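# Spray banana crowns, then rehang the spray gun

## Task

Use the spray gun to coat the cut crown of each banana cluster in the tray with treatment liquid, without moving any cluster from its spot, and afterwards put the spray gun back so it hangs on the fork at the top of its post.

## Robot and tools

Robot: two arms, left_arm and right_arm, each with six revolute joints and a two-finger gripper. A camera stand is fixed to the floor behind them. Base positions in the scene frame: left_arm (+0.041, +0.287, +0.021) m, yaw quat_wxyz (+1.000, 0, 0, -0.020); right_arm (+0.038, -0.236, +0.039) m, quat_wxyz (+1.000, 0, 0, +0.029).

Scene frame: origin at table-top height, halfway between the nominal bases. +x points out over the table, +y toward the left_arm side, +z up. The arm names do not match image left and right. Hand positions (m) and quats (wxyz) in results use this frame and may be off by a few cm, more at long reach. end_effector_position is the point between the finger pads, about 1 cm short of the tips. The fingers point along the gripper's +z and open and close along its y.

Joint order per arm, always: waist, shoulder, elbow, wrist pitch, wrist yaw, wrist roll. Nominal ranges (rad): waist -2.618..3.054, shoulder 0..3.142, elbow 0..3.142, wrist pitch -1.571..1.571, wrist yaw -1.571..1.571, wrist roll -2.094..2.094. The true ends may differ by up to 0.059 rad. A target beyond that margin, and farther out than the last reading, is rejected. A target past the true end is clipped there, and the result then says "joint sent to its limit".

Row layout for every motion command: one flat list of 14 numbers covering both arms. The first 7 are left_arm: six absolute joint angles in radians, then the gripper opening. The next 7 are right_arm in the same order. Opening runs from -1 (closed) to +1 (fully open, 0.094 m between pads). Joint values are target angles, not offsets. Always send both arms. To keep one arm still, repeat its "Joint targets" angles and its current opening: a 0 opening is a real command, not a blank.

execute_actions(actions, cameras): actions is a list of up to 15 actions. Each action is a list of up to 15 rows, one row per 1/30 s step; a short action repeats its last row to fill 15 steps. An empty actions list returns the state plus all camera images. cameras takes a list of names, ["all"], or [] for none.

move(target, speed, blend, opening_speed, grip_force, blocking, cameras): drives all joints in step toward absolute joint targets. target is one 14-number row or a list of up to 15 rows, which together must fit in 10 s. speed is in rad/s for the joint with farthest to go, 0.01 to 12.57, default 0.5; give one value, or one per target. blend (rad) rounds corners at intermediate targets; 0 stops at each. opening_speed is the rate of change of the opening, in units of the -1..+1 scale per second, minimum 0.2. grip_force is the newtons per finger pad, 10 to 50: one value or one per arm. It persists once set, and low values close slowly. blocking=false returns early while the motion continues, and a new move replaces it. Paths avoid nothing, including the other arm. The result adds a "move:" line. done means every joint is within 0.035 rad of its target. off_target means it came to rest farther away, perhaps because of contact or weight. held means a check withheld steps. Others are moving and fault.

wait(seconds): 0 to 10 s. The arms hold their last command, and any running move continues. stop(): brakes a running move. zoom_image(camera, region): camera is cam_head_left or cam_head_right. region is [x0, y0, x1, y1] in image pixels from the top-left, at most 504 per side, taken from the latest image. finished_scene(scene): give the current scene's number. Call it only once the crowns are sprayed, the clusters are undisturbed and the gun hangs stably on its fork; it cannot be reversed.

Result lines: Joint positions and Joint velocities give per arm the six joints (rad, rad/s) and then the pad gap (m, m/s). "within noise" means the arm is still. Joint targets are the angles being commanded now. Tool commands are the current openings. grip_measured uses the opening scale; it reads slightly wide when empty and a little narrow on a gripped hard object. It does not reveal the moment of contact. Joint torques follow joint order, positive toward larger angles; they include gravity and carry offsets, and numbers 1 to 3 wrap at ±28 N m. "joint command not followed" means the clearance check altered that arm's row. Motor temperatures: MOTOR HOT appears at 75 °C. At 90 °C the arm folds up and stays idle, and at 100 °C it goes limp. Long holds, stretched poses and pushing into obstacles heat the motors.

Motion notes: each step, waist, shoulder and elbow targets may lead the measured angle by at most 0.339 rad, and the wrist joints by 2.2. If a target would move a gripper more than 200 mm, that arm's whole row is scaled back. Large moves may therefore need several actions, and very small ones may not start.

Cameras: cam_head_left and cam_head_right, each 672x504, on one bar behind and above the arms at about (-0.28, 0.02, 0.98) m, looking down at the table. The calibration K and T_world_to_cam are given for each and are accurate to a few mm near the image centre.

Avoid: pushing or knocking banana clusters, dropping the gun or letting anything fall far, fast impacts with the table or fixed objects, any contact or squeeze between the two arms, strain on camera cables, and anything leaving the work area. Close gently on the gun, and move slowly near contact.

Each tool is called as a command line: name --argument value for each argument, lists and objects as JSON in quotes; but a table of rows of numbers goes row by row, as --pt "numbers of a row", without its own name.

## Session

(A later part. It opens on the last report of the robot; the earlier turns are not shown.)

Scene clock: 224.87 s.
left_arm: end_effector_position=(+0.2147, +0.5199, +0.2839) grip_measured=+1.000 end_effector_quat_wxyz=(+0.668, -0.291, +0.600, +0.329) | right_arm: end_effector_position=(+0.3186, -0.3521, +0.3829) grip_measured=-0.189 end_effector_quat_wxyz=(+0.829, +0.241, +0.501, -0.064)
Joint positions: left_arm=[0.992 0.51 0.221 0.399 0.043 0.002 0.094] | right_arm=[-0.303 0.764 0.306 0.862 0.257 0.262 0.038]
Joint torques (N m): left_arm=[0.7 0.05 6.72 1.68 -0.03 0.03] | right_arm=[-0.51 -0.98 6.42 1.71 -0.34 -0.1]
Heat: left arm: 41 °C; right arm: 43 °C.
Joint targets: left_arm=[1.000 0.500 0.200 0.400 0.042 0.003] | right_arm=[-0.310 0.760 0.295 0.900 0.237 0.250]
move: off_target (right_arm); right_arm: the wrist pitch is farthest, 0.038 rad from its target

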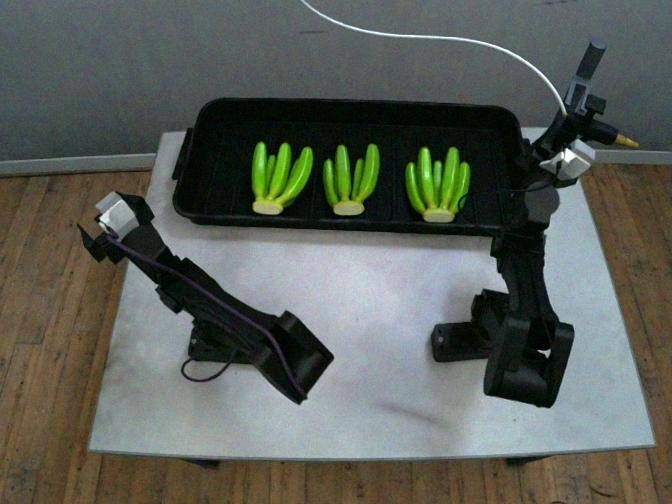

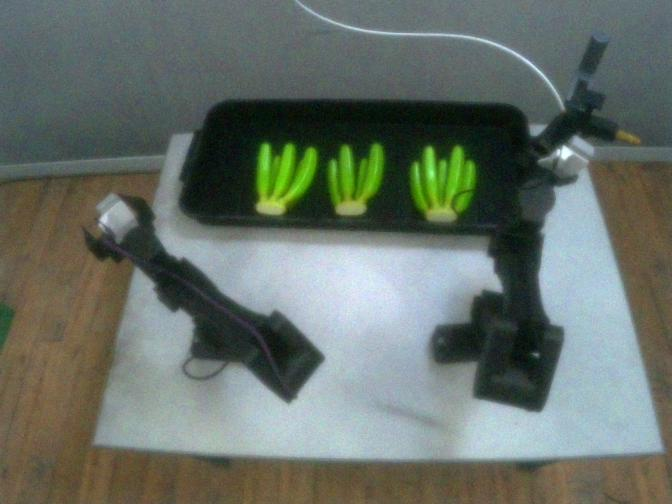

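move --pt "1.0 0.5 0.2 0.4 0.042 0.003 1 -0.298 0.773 0.27 0.914 0.237 0.25 -0.6" --pt "1.0 0.5 0.2 0.4 0.042 0.003 1 -0.34 0.98 0.3 1.1 0.2 0.25 -0.6" --speed 0.2 --blend '[0.03,0]' --cameras '["all"]'

zoom_image --camera "cam_head_left" --region '[515, 60, 635, 180]'

Scene clock: 242.30 s.
left_arm: end_effector_position=(+0.2147, +0.5199, +0.2839) grip_measured=+1.000 end_effector_quat_wxyz=(+0.668, -0.291, +0.600, +0.329) | right_arm: end_effector_position=(+0.3452, -0.3616, +0.3545) grip_measured=-0.189 end_effector_quat_wxyz=(+0.818, +0.236, +0.520, -0.067)
Joint positions: left_arm=[0.992 0.51 0.221 0.399 0.043 0.002 0.094] | right_arm=[-0.332 0.982 0.286 1.062 0.218 0.262 0.038]
Joint torques (N m): left_arm=[0.75 -0.02 6.71 1.67 -0.02 0.03] | right_arm=[-0.62 -2.07 8.03 1.78 -0.23 -0.15]
Heat: left arm: 41 °C; right arm: 44 °C.
Joint targets: left_arm=[1.000 0.500 0.200 0.400 0.042 0.003] | right_arm=[-0.340 0.980 0.300 1.100 0.200 0.250]
move: off_target (right_arm); blend cut to 0.0125 rad at target 1; right_arm: the wrist pitch is farthest, 0.038 rad from its target

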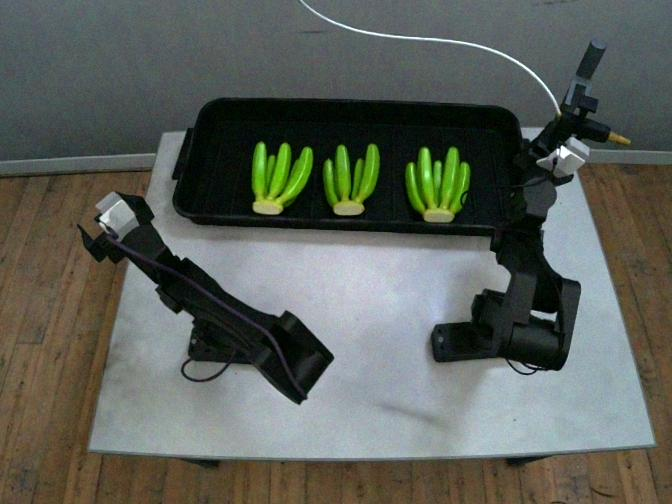

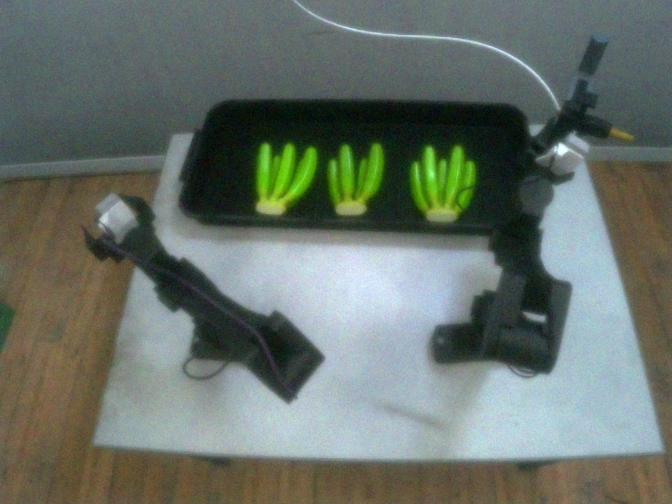

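Scaled by 4.200 from the camera's 672x504 image, which has a finer 960x720 frame.

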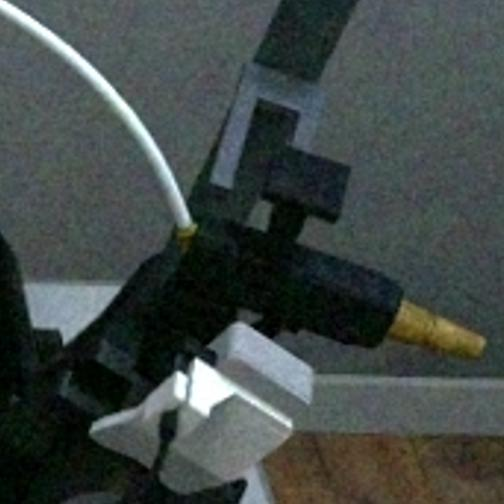

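move --target '[1.0,0.5,0.2,0.4,0.042,0.003,1,-0.352,1.036,0.339,1.1,0.182,0.24,-0.6]' --speed 0.15 --cameras '["all"]'

zoom_image --camera "cam_head_left" --region '[515, 60, 635, 180]'

Scene clock: 254.17 s.
left_arm: end_effector_position=(+0.2147, +0.5199, +0.2839) grip_measured=+1.000 end_effector_quat_wxyz=(+0.668, -0.291, +0.600, +0.329) | right_arm: end_effector_position=(+0.3554, -0.3652, +0.3459) grip_measured=-0.189 end_effector_quat_wxyz=(+0.809, +0.232, +0.535, -0.071)
Joint positions: left_arm=[0.992 0.51 0.221 0.399 0.043 0.002 0.094] | right_arm=[-0.344 1.036 0.302 1.066 0.2 0.254 0.038]
Joint torques (N m): left_arm=[0.73 0.03 6.74 1.68 -0.02 0.05] | right_arm=[-0.75 -2.41 9.76 1.79 -0.3 -0.13]
Heat: left arm: 41 °C; right arm: 44 °C.
Joint targets: left_arm=[1.000 0.500 0.200 0.400 0.042 0.003] | right_arm=[-0.352 1.036 0.339 1.100 0.182 0.240]
move: off_target (right_arm); right_arm: the elbow is farthest, 0.037 rad from its target

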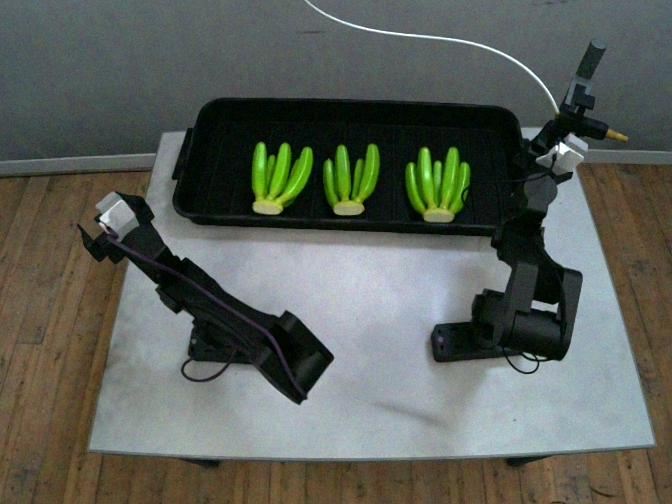

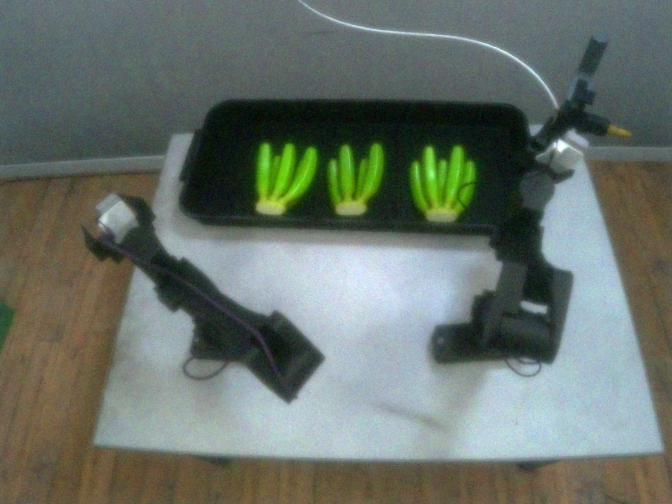

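Scaled by 4.200 from the camera's 672x504 image, which has a finer 960x720 frame.

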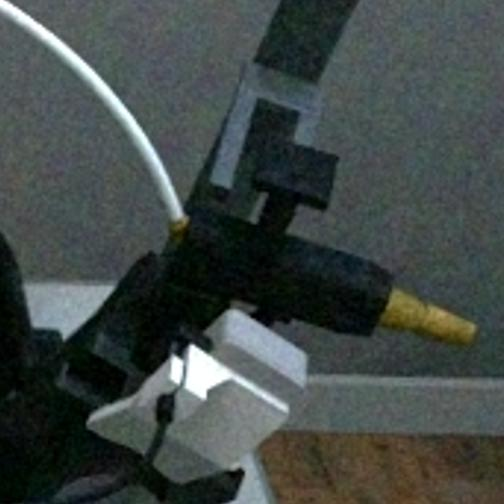

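move --target '[1.0,0.5,0.2,0.4,0.042,0.003,1,-0.34,1.069,0.388,1.085,0.182,0.15,-0.6]' --speed 0.15 --cameras '["all"]'

zoom_image --camera "cam_head_left" --region '[515, 60, 635, 180]'

Scene clock: 265.23 s.
left_arm: end_effector_position=(+0.2147, +0.5199, +0.2839) grip_measured=+1.000 end_effector_quat_wxyz=(+0.668, -0.291, +0.600, +0.329) | right_arm: end_effector_position=(+0.3631, -0.3673, +0.3578) grip_measured=-0.189 end_effector_quat_wxyz=(+0.810, +0.206, +0.539, -0.107)
Joint positions: left_arm=[0.992 0.51 0.221 0.399 0.043 0.002 0.094] | right_arm=[-0.344 1.068 0.351 1.065 0.199 0.162 0.038]
Joint torques (N m): left_arm=[0.76 -0.03 6.68 1.68 -0.01 0.04] | right_arm=[0.23 -2.52 10.18 1.65 -0.24 -0.15]
Heat: left arm: 41 °C; right arm: 44 °C.
Joint targets: left_arm=[1.000 0.500 0.200 0.400 0.042 0.003] | right_arm=[-0.340 1.069 0.388 1.085 0.182 0.150]
move: off_target (right_arm); right_arm: the elbow is farthest, 0.037 rad from its target

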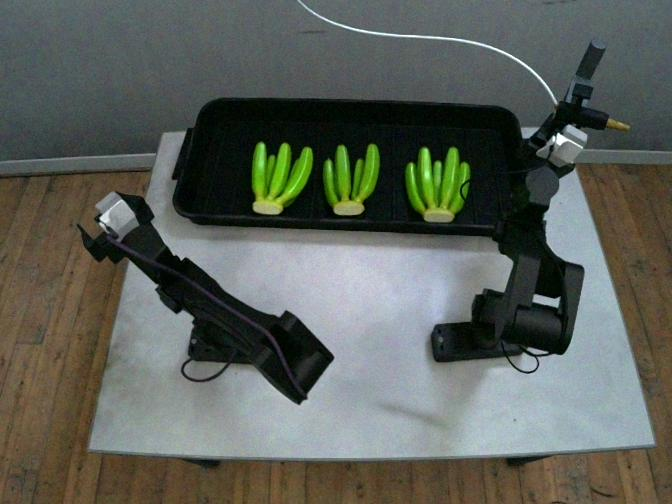

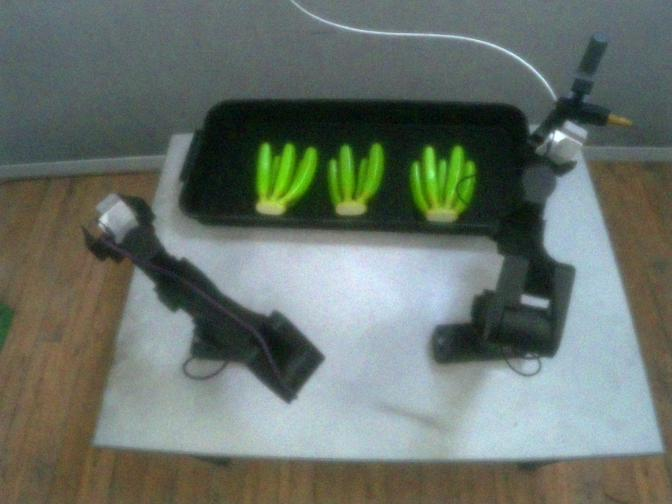

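Scaled by 4.200 from the camera's 672x504 image, which has a finer 960x720 frame.

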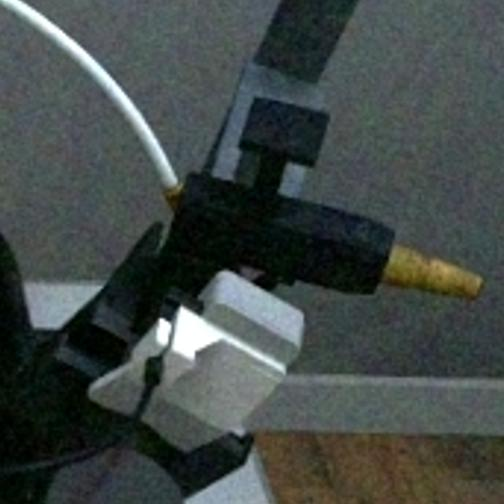

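move --target '[1.0,0.5,0.2,0.4,0.042,0.003,1,-0.352,1.105,0.345,1.15,0.182,0.15,-0.6]' --speed 0.15 --cameras '["all"]'

zoom_image --camera "cam_head_left" --region '[515, 60, 635, 180]'

Scene clock: 275.37 s.
left_arm: end_effector_position=(+0.2147, +0.5199, +0.2839) grip_measured=+1.000 end_effector_quat_wxyz=(+0.668, -0.291, +0.600, +0.329) | right_arm: end_effector_position=(+0.3662, -0.3682, +0.3568) grip_measured=-0.189 end_effector_quat_wxyz=(+0.813, +0.205, +0.535, -0.107)
Joint positions: left_arm=[0.992 0.51 0.221 0.399 0.043 0.002 0.094] | right_arm=[-0.344 1.104 0.351 1.112 0.199 0.162 0.038]
Joint torques (N m): left_arm=[0.77 -0.01 6.69 1.68 0 0.05] | right_arm=[-0.88 -2.89 6.32 1.82 -0.27 -0.11]
Heat: left arm: 41 °C; right arm: 44 °C.
Joint targets: left_arm=[1.000 0.500 0.200 0.400 0.042 0.003] | right_arm=[-0.352 1.105 0.345 1.150 0.182 0.150]
move: off_target (right_arm); right_arm: the wrist pitch is farthest, 0.038 rad from its target

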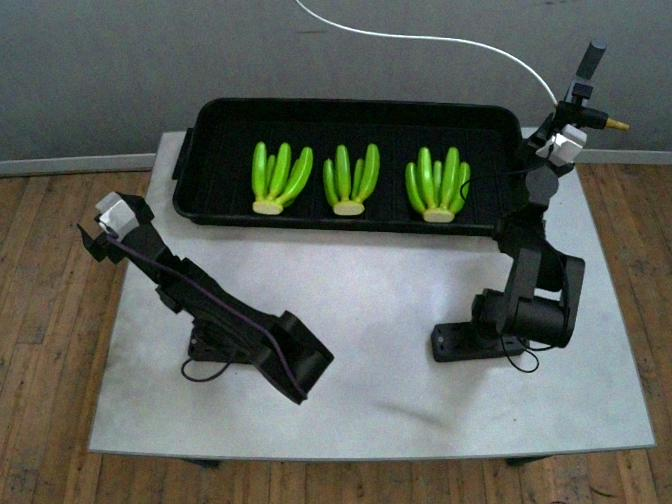

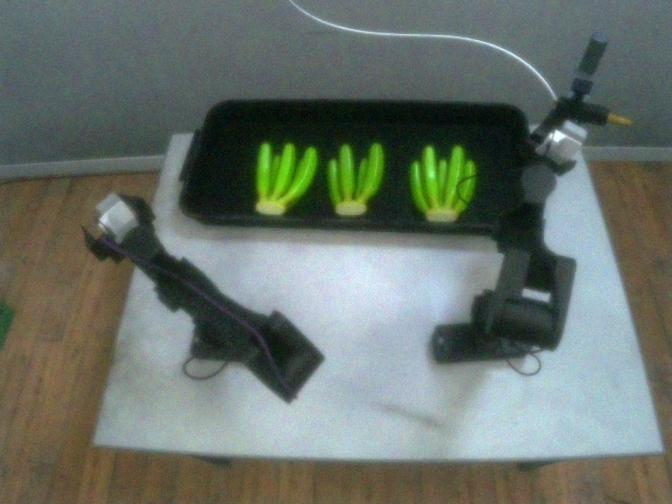

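Scaled by 4.200 from the camera's 672x504 image, which has a finer 960x720 frame.

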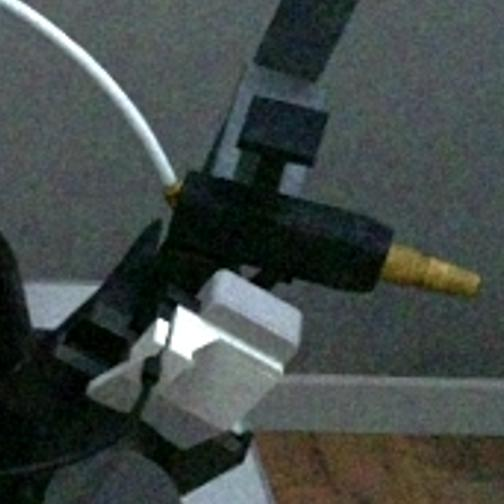

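move --target '[1.0,0.5,0.2,0.4,0.042,0.003,1,-0.362,1.105,0.295,1.165,0.182,0.15,-0.6]' --speed 0.12 --cameras '["all"]'

zoom_image --camera "cam_head_left" --region '[515, 60, 635, 180]'

Scene clock: 285.53 s.
left_arm: end_effector_position=(+0.2147, +0.5199, +0.2839) grip_measured=+1.000 end_effector_quat_wxyz=(+0.668, -0.291, +0.600, +0.329) | right_arm: end_effector_position=(+0.3618, -0.3705, +0.3403) grip_measured=-0.189 end_effector_quat_wxyz=(+0.804, +0.210, +0.546, -0.112)
Joint positions: left_arm=[0.992 0.51 0.221 0.399 0.043 0.002 0.094] | right_arm=[-0.354 1.104 0.306 1.126 0.198 0.161 0.038]
Joint torques (N m): left_arm=[0.79 0.08 6.8 1.69 0 0.06] | right_arm=[-0.7 -2.41 5.74 1.79 -0.23 -0.14]
Heat: left arm: 41 °C; right arm: 45 °C.
Joint targets: left_arm=[1.000 0.500 0.200 0.400 0.042 0.003] | right_arm=[-0.362 1.105 0.295 1.165 0.182 0.150]
move: off_target (right_arm); right_arm: the wrist pitch is farthest, 0.039 rad from its target

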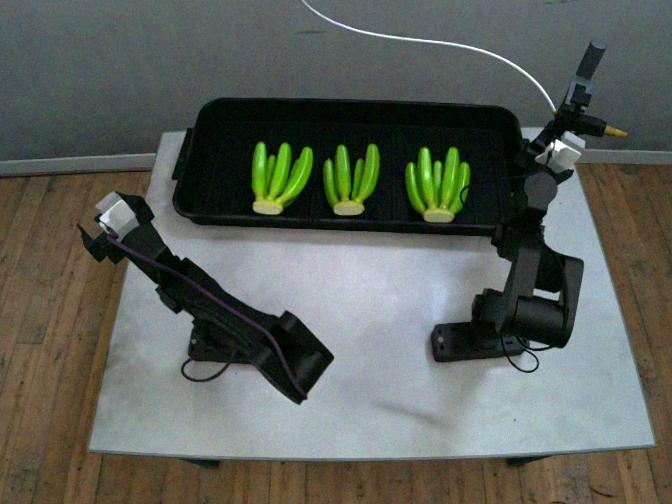

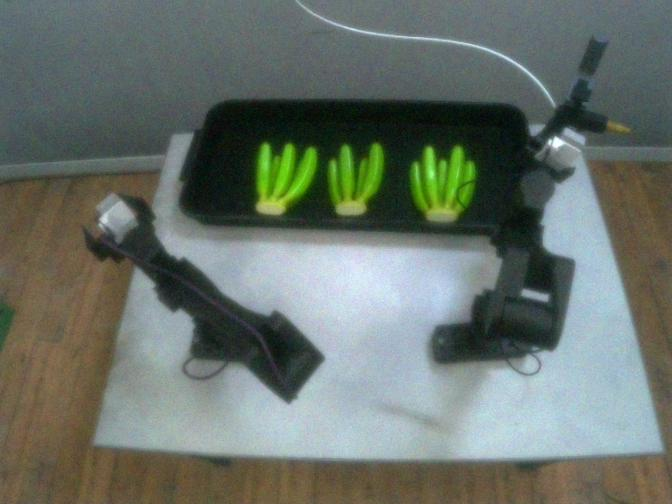

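Scaled by 4.200 from the camera's 672x504 image, which has a finer 960x720 frame.

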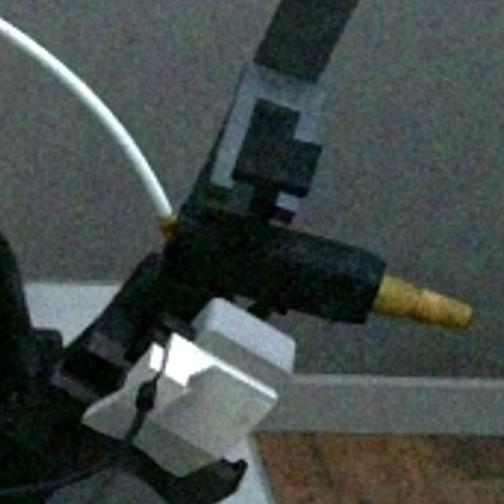

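move --target '[1.0,0.5,0.2,0.4,0.042,0.003,1,-0.392,1.388,0.385,1.37,0.148,0.17,-0.6]' --speed 0.12 --cameras '["all"]'

zoom_image --camera "cam_head_left" --region '[515, 60, 635, 180]'

Scene clock: 301.23 s.
left_arm: end_effector_position=(+0.2147, +0.5199, +0.2839) grip_measured=+1.000 end_effector_quat_wxyz=(+0.668, -0.291, +0.600, +0.329) | right_arm: end_effector_position=(+0.3937, -0.3859, +0.3116) grip_measured=-0.189 end_effector_quat_wxyz=(+0.796, +0.207, +0.558, -0.114)
Joint positions: left_arm=[0.992 0.51 0.221 0.399 0.043 0.002 0.094] | right_arm=[-0.384 1.382 0.352 1.331 0.164 0.162 0.038]
Joint torques (N m): left_arm=[0.8 0.03 6.71 1.68 -0.01 0.04] | right_arm=[-0.66 -4.15 8.7 1.86 -0.24 0.11]
Heat: left arm: 41 °C; right arm: 46 °C.
Joint targets: left_arm=[1.000 0.500 0.200 0.400 0.042 0.003] | right_arm=[-0.392 1.388 0.385 1.370 0.148 0.170]
move: off_target (right_arm); right_arm: the wrist pitch is farthest, 0.039 rad from its target

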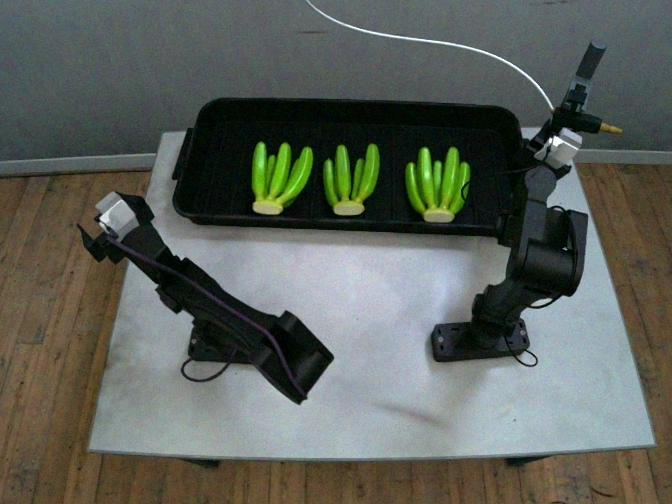

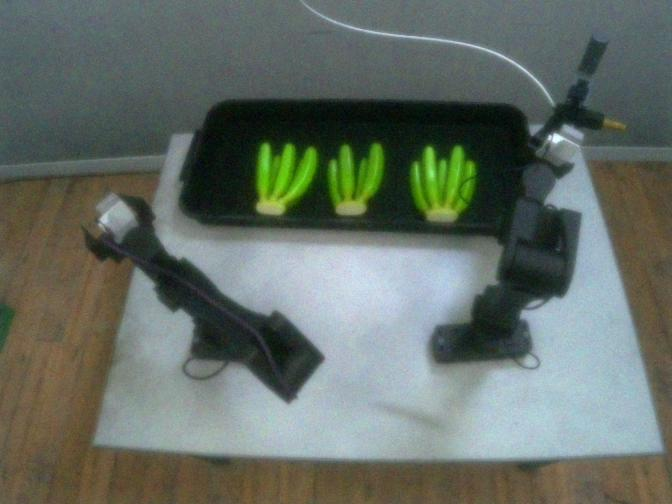

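Scaled by 4.200 from the camera's 672x504 image, which has a finer 960x720 frame.

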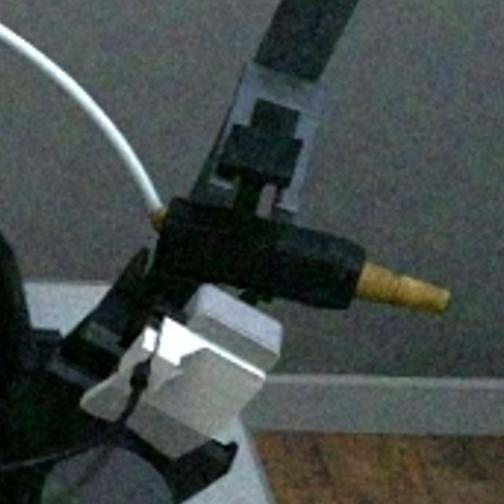

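move --target '[1.0,0.5,0.2,0.4,0.042,0.003,1,-0.412,1.64,0.52,1.5,0.133,0.2,-0.6]' --speed 0.12 --cameras '["all"]'

zoom_image --camera "cam_head_left" --region '[515, 60, 635, 180]'

Scene clock: 308.97 s.
left_arm: end_effector_position=(+0.2147, +0.5199, +0.2839) grip_measured=+1.000 end_effector_quat_wxyz=(+0.668, -0.291, +0.600, +0.329) | right_arm: end_effector_position=(+0.4310, -0.4044, +0.3099) grip_measured=-0.189 end_effector_quat_wxyz=(+0.811, +0.211, +0.536, -0.105)
Joint positions: left_arm=[0.992 0.51 0.221 0.399 0.043 0.002 0.094] | right_arm=[-0.404 1.626 0.495 1.478 0.148 0.193 0.038]
Joint torques (N m): left_arm=[0.73 0.03 6.71 1.69 -0.03 0.06] | right_arm=[-0.77 -5.35 7.77 1.63 -0.26 0.07]
Heat: left arm: 41 °C; right arm: 46 °C.
Joint targets: left_arm=[1.000 0.500 0.200 0.400 0.042 0.003] | right_arm=[-0.412 1.640 0.520 1.500 0.133 0.200]
move: done

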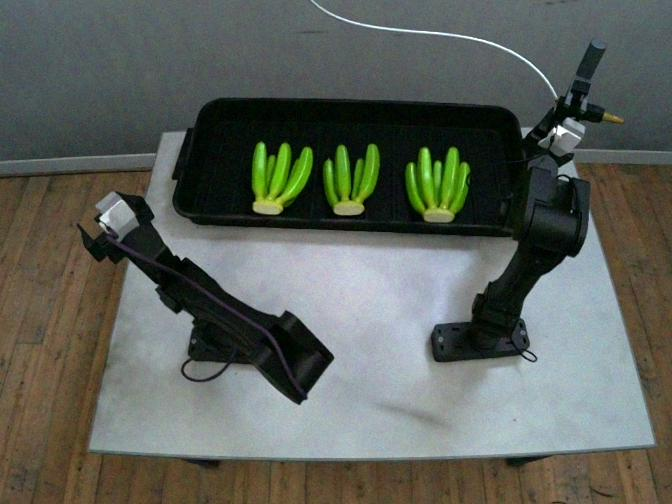

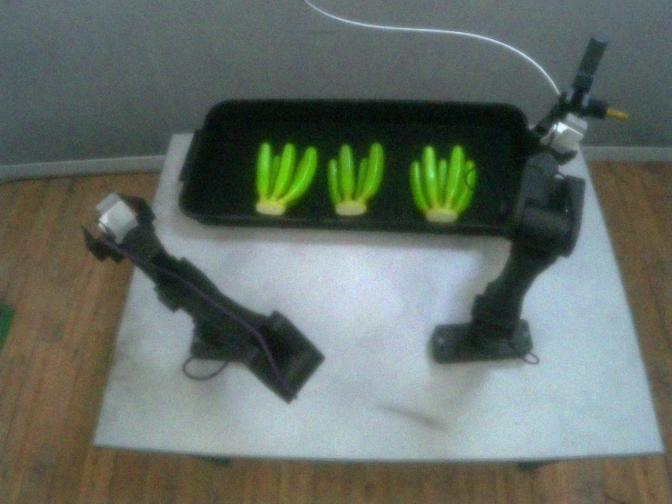

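Scaled by 4.200 from the camera's 672x504 image, which has a finer 960x720 frame.

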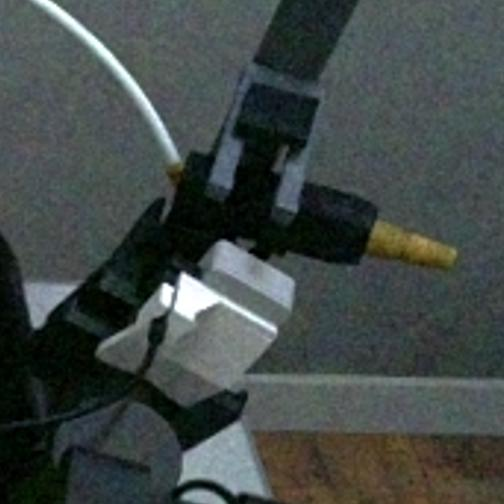

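move --pt "1.0 0.5 0.2 0.4 0.042 0.003 1 -0.412 1.63 0.5 1.48 0.133 0.22 0.05" --pt "1.0 0.5 0.2 0.4 0.042 0.003 1 -0.385 1.428 0.331 1.447 0.163 0.25 0.05" --pt "1.0 0.5 0.2 0.4 0.042 0.003 1 -0.336 1.19 0.185 1.355 0.209 0.25 1" --pt "1.0 0.5 0.2 0.4 0.042 0.003 1 -0.376 1.22 0.185 1.4 0.209 0.25 1" --pt "1.0 0.5 0.2 0.4 0.042 0.003 1 -0.425 1.455 0.325 1.47 0.163 0.25 1" --speed 0.3 --blend '[0,0.05,0,0.02,0]' --opening_speed 2 --cameras '["all"]'

zoom_image --camera "cam_head_left" --region '[515, 60, 635, 180]'

Scene clock: 328.87 s.
left_arm: end_effector_position=(+0.2147, +0.5199, +0.2839) grip_measured=+1.000 end_effector_quat_wxyz=(+0.668, -0.291, +0.600, +0.329) | right_arm: end_effector_position=(+0.3814, -0.3968, +0.3025) grip_measured=+0.998 end_effector_quat_wxyz=(+0.806, +0.241, +0.532, -0.096)
Joint positions: left_arm=[0.992 0.51 0.221 0.399 0.043 0.002 0.094] | right_arm=[-0.416 1.444 0.305 1.468 0.175 0.247 0.094]
Joint torques (N m): left_arm=[0.8 -0.02 6.69 1.69 0.01 0.03] | right_arm=[-0.73 -3.75 7.1 1.51 -0.2 0.04]
Heat: left arm: 41 °C; right arm: 47 °C.
Joint targets: left_arm=[1.000 0.500 0.200 0.400 0.042 0.003] | right_arm=[-0.425 1.455 0.325 1.470 0.163 0.250]
move: done

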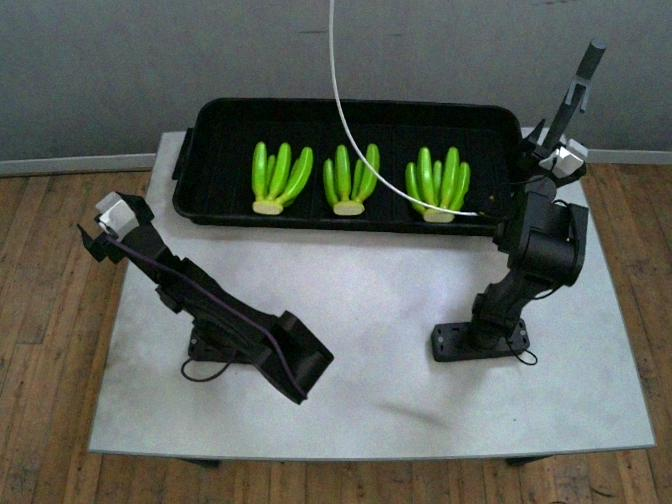

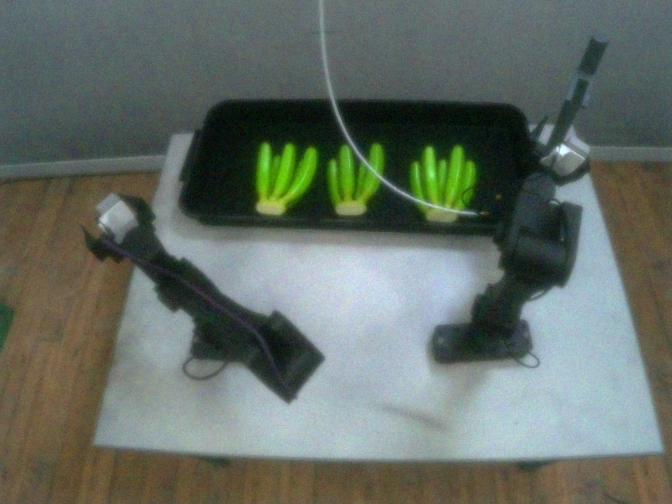

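Scaled by 4.200 from the camera's 672x504 image, which has a finer 960x720 frame.

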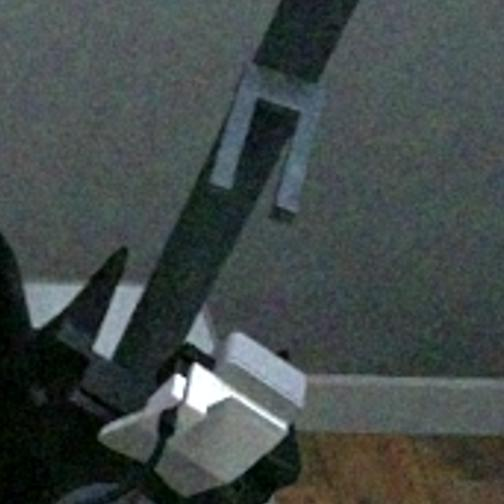

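move --target '[1.0,0.5,0.2,0.4,0.042,0.003,1,-0.5,0.6,0.2,0.6,0.1,0.0,1]' --speed 0.6 --cameras '["all"]'

zoom_image --camera "cam_head_left" --region '[400, 120, 560, 280]'

zoom_image --camera "cam_head_right" --region '[400, 120, 560, 280]'

Scene clock: 335.77 s.
left_arm: end_effector_position=(+0.2147, +0.5199, +0.2839) grip_measured=+1.000 end_effector_quat_wxyz=(+0.668, -0.291, +0.600, +0.329) | right_arm: end_effector_position=(+0.2982, -0.3772, +0.3300) grip_measured=+0.998 end_effector_quat_wxyz=(+0.759, +0.179, +0.594, -0.199)
Joint positions: left_arm=[0.992 0.51 0.221 0.399 0.043 0.002 0.094] | right_arm=[-0.491 0.609 0.222 0.62 0.112 0.009 0.094]
Joint torques (N m): left_arm=[0.73 0.01 6.74 1.68 0 0.04] | right_arm=[-0.66 -0.73 5.85 1.43 -0.17 -0.07]
Heat: left arm: 42 °C; right arm: 46 °C.
Joint targets: left_arm=[1.000 0.500 0.200 0.400 0.042 0.003] | right_arm=[-0.500 0.600 0.200 0.600 0.100 0.000]
move: done

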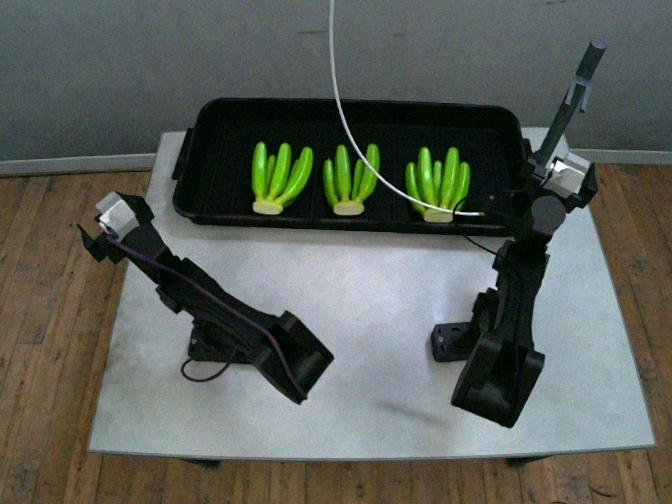

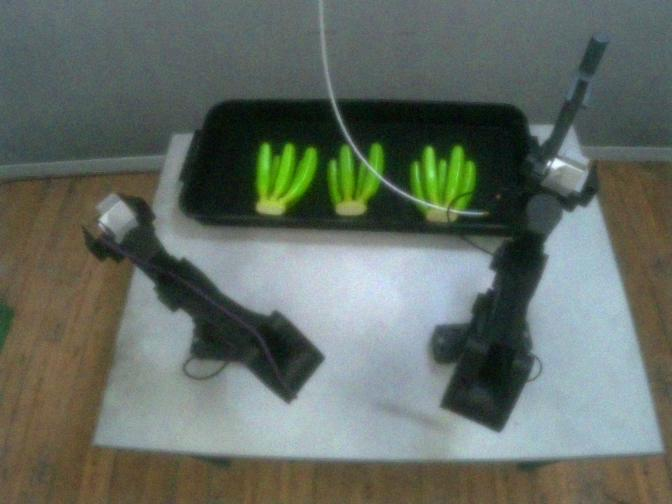

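Scaled by 3.150 from the camera's 672x504 image, which has a finer 960x720 frame.

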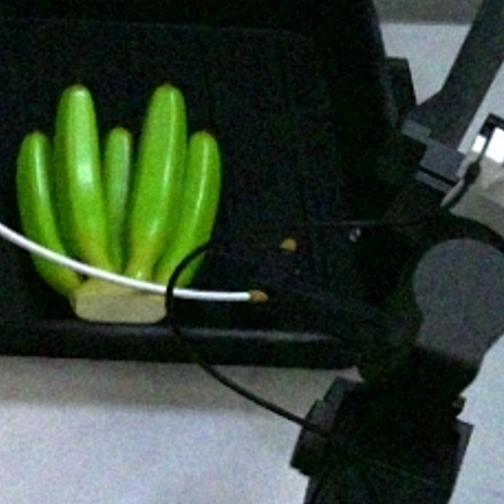

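Scaled by 3.150 from the camera's 672x504 image, which has a finer 960x720 frame.

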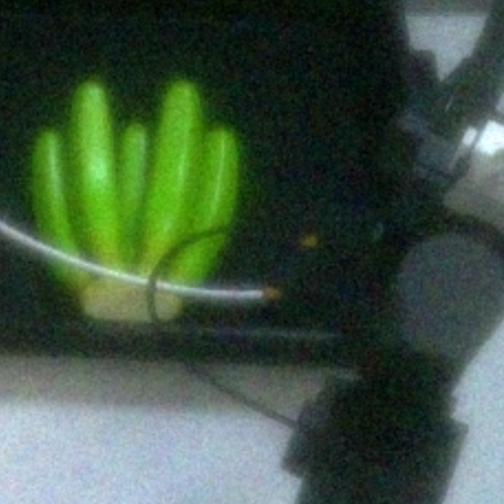

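Move the right arm further off for a view.

move --target '[1.0,0.5,0.2,0.4,0.042,0.003,1,-1.2,0.5,0.2,0.4,0.1,0.0,1]' --speed 0.7 --cameras '["all"]'

zoom_image --camera "cam_head_left" --region '[430, 120, 570, 260]'

zoom_image --camera "cam_head_right" --region '[430, 120, 570, 260]'

Scene clock: 346.33 s.
left_arm: end_effector_position=(+0.2147, +0.5199, +0.2839) grip_measured=+1.000 end_effector_quat_wxyz=(+0.668, -0.291, +0.600, +0.329) | right_arm: end_effector_position=(+0.1435, -0.5056, +0.3071) grip_measured=+0.998 end_effector_quat_wxyz=(+0.616, +0.390, +0.532, -0.430)
Joint positions: left_arm=[0.992 0.51 0.221 0.399 0.043 0.002 0.094] | right_arm=[-1.192 0.512 0.222 0.42 0.107 0.008 0.094]
Joint torques (N m): left_arm=[0.76 0.08 6.75 1.69 0.01 0.04] | right_arm=[-0.81 -0.55 6 1.52 -0.11 -0.07]
Heat: left arm: 42 °C; right arm: 46 °C.
Joint targets: left_arm=[1.000 0.500 0.200 0.400 0.042 0.003] | right_arm=[-1.200 0.500 0.200 0.400 0.100 0.000]
move: done

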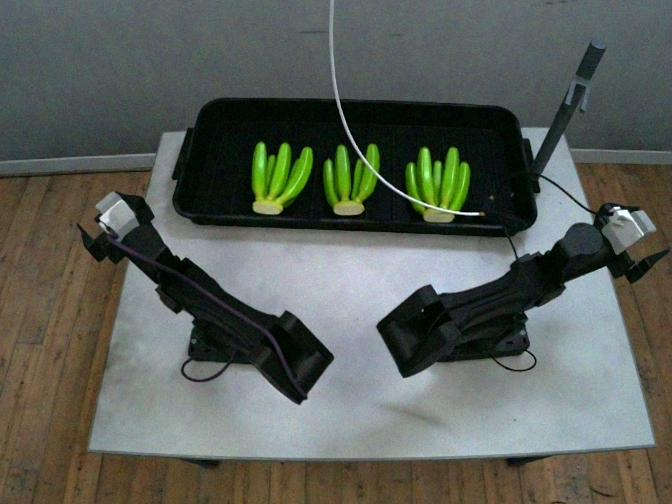

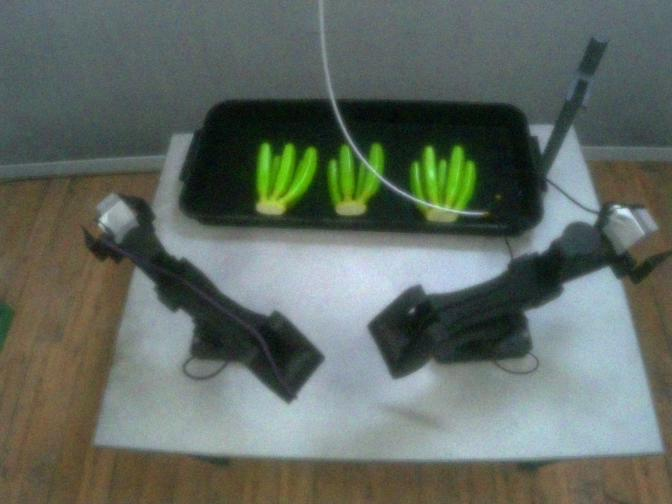

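Scaled by 3.600 from the camera's 672x504 image, which has a finer 960x720 frame.

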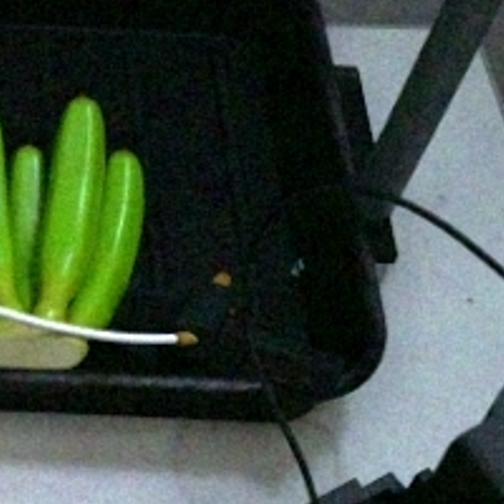

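Scaled by 3.600 from the camera's 672x504 image, which has a finer 960x720 frame.

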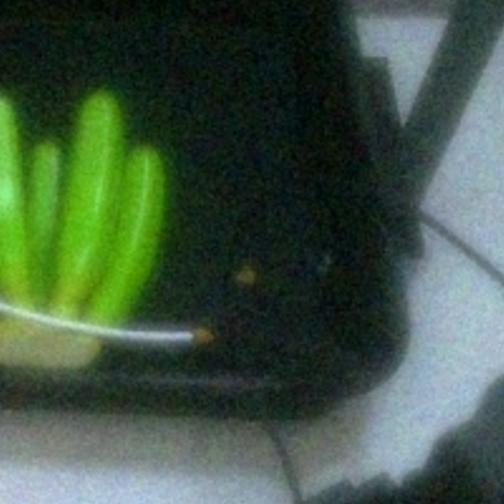

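zoom_image --camera "cam_head_left" --region '[470, 175, 540, 245]'

zoom_image --camera "cam_head_right" --region '[470, 175, 550, 245]'

Scaled by 7.200 from the camera's 672x504 image, which has a finer 960x720 frame.

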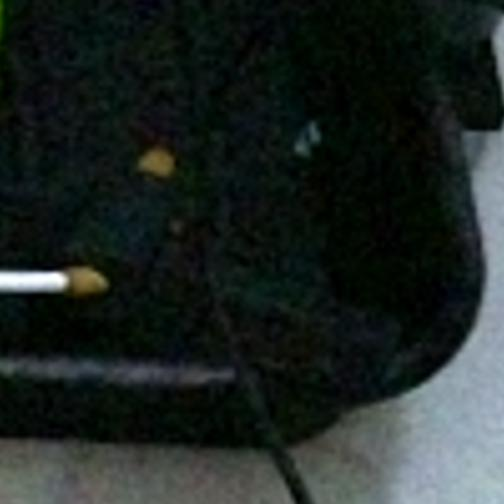

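Scaled by 6.300 from the camera's 672x504 image, which has a finer 960x720 frame.

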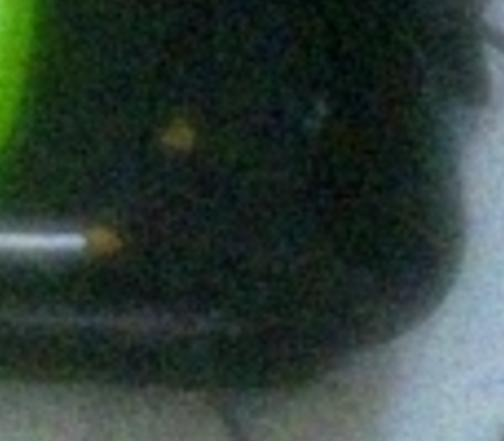

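zoom_image --camera "cam_head_left" --region '[475, 185, 515, 225]'

zoom_image --camera "cam_head_left" --region '[495, 185, 545, 235]'

zoom_image --camera "cam_head_left" --region '[440, 120, 540, 240]'

Scaled by 12.600 from the camera's 672x504 image, which has a finer 960x720 frame.

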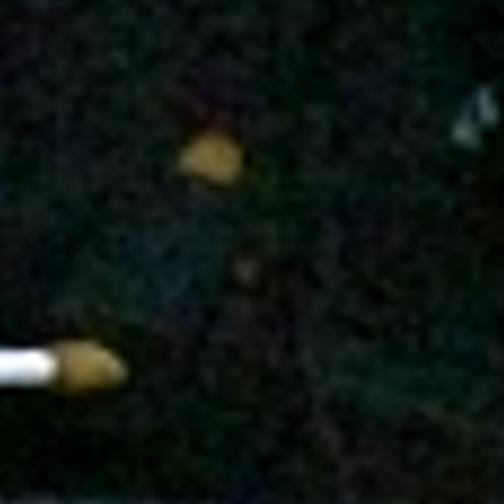

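Scaled by 10.080 from the camera's 672x504 image, which has a finer 960x720 frame.

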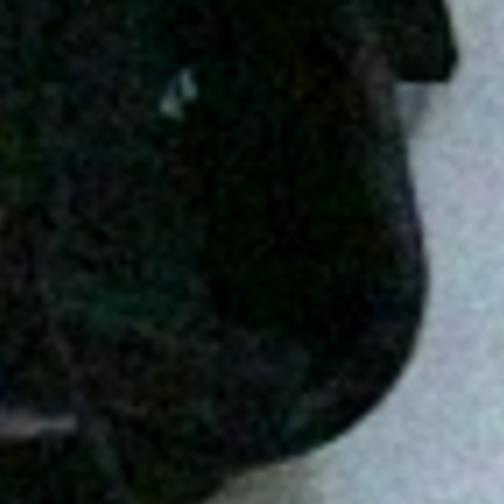

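Scaled by 4.200 from the camera's 672x504 image, which has a finer 960x720 frame.

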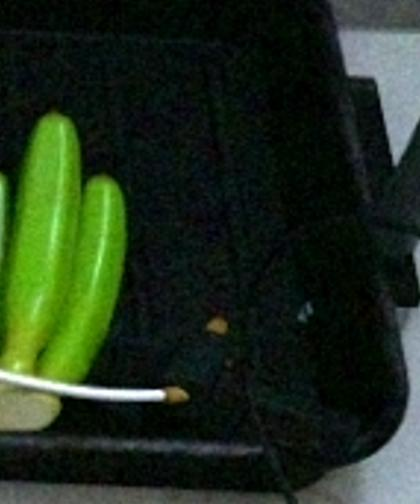

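move --pt "1.0 0.5 0.2 0.4 0.042 0.003 1 -0.9 1.0 0.9 0.0 0.0 0.34 1" --pt "1.0 0.5 0.2 0.4 0.042 0.003 1 -0.268 1.864 1.66 -1.349 0.0 0.34 1" --speed 0.7 --blend '[0.1,0]' --cameras '["all"]'

zoom_image --camera "cam_head_left" --region '[440, 120, 560, 240]'

Scene clock: 415.80 s.
left_arm: end_effector_position=(+0.2147, +0.5199, +0.2839) grip_measured=+1.000 end_effector_quat_wxyz=(+0.668, -0.291, +0.600, +0.329) | right_arm: end_effector_position=(+0.3526, -0.3846, +0.2452) grip_measured=+0.999 end_effector_quat_wxyz=(+0.108, +0.428, +0.897, -0.033)
Joint positions: left_arm=[0.992 0.51 0.221 0.399 0.043 0.002 0.094] | right_arm=[-0.464 1.695 1.735 -1.397 0.075 0.476 0.094]
Joint torques (N m): left_arm=[0.64 0.03 6.67 1.69 -0.01 0.04] | right_arm=[16.84 7.27 0.59 0.99 -0.76 -1.41]
Heat: left arm: 42 °C; right arm: 45 °C.
Joint targets: left_arm=[1.000 0.500 0.200 0.400 0.042 0.003] | right_arm=[-0.268 1.864 1.660 -1.349 0.000 0.340]
move: off_target (right_arm); right_arm: the waist is farthest, 0.196 rad from its target

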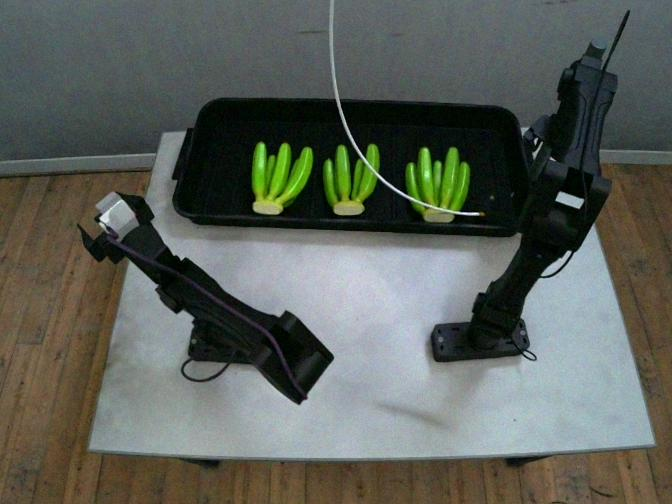

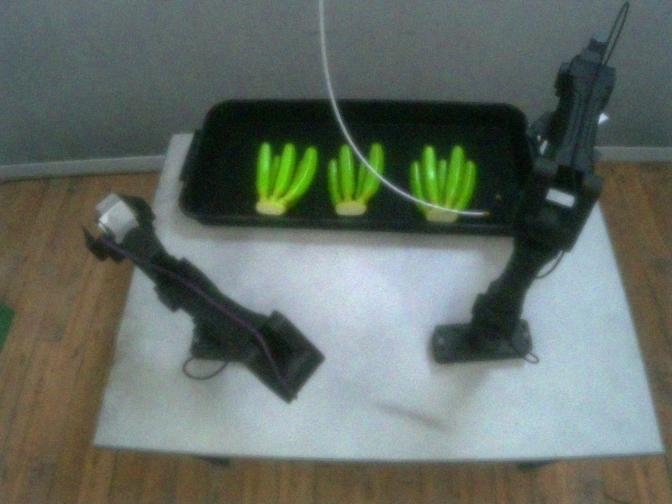

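Scaled by 4.200 from the camera's 672x504 image, which has a finer 960x720 frame.

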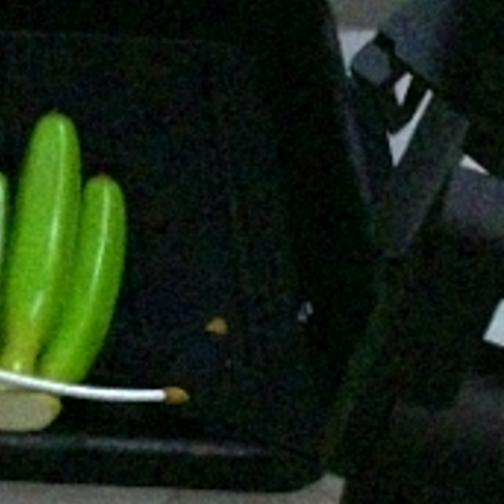

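move --pt "1.0 0.5 0.2 0.4 0.042 0.003 1 -0.55 1.5 1.6 -1.3 0.0 0.34 1" --pt "1.0 0.5 0.2 0.4 0.042 0.003 1 -0.7 0.8 1.0 -0.9 0.0 0.34 1" --pt "1.0 0.5 0.2 0.4 0.042 0.003 1 -0.25 0.8 1.0 -1.2 0.0 0.34 1" --pt "1.0 0.5 0.2 0.4 0.042 0.003 1 -0.25 1.4 1.45 -1.4 0.0 0.34 1" --speed 0.5 --cameras '["all"]'

zoom_image --camera "cam_head_left" --region '[440, 100, 580, 240]'

Scene clock: 433.03 s.
left_arm: end_effector_position=(+0.2147, +0.5199, +0.2839) grip_measured=+1.000 end_effector_quat_wxyz=(+0.668, -0.291, +0.600, +0.329) | right_arm: end_effector_position=(+0.3948, -0.3552, +0.2570) grip_measured=+0.999 end_effector_quat_wxyz=(+0.224, +0.444, +0.859, +0.122)
Joint positions: left_arm=[0.992 0.51 0.221 0.399 0.043 0.002 0.094] | right_arm=[-0.487 1.556 1.534 -1.076 -0.217 0.577 0.094]
Joint torques (N m): left_arm=[0.8 0.06 6.72 1.69 -0.01 0.05] | right_arm=[20.25 -22.31 0.59 -1.99 2.09 -2.45]
Motor temperatures (°C): left_arm=[27 27 29 42 26 26 26] | right_arm=[38 33 41 43 36 30 30]
Heat: left arm: 42 °C; right arm: 43 °C.
Joint targets: left_arm=[1.000 0.500 0.200 0.400 0.042 0.003] | right_arm=[-0.250 1.400 1.450 -1.400 0.000 0.340]
move: off_target (right_arm); right_arm: the wrist pitch is farthest, 0.324 rad from its target

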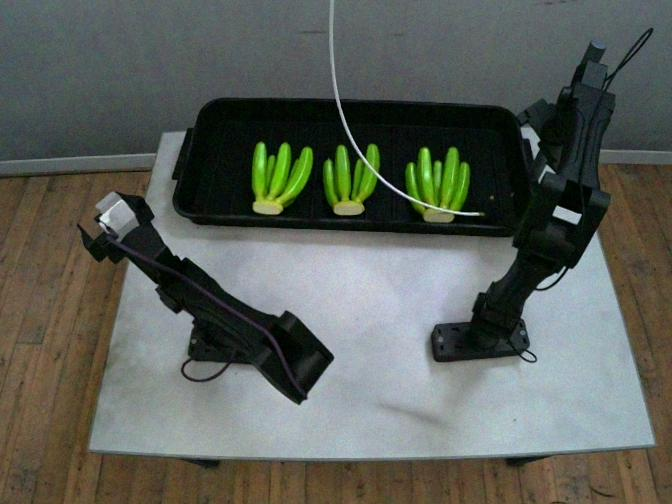

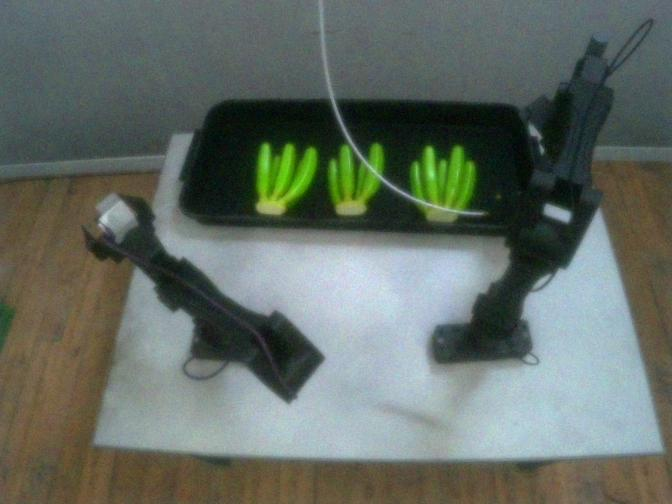

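Scaled by 3.600 from the camera's 672x504 image, which has a finer 960x720 frame.

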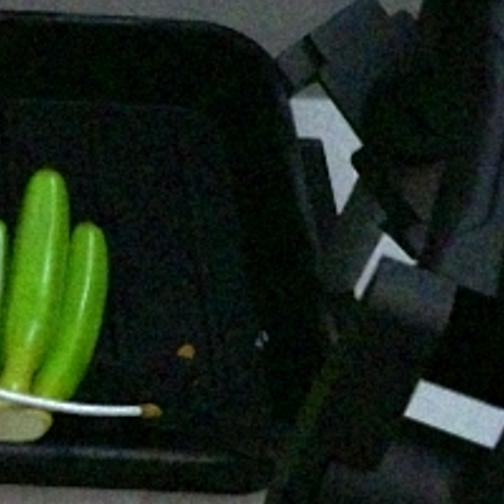

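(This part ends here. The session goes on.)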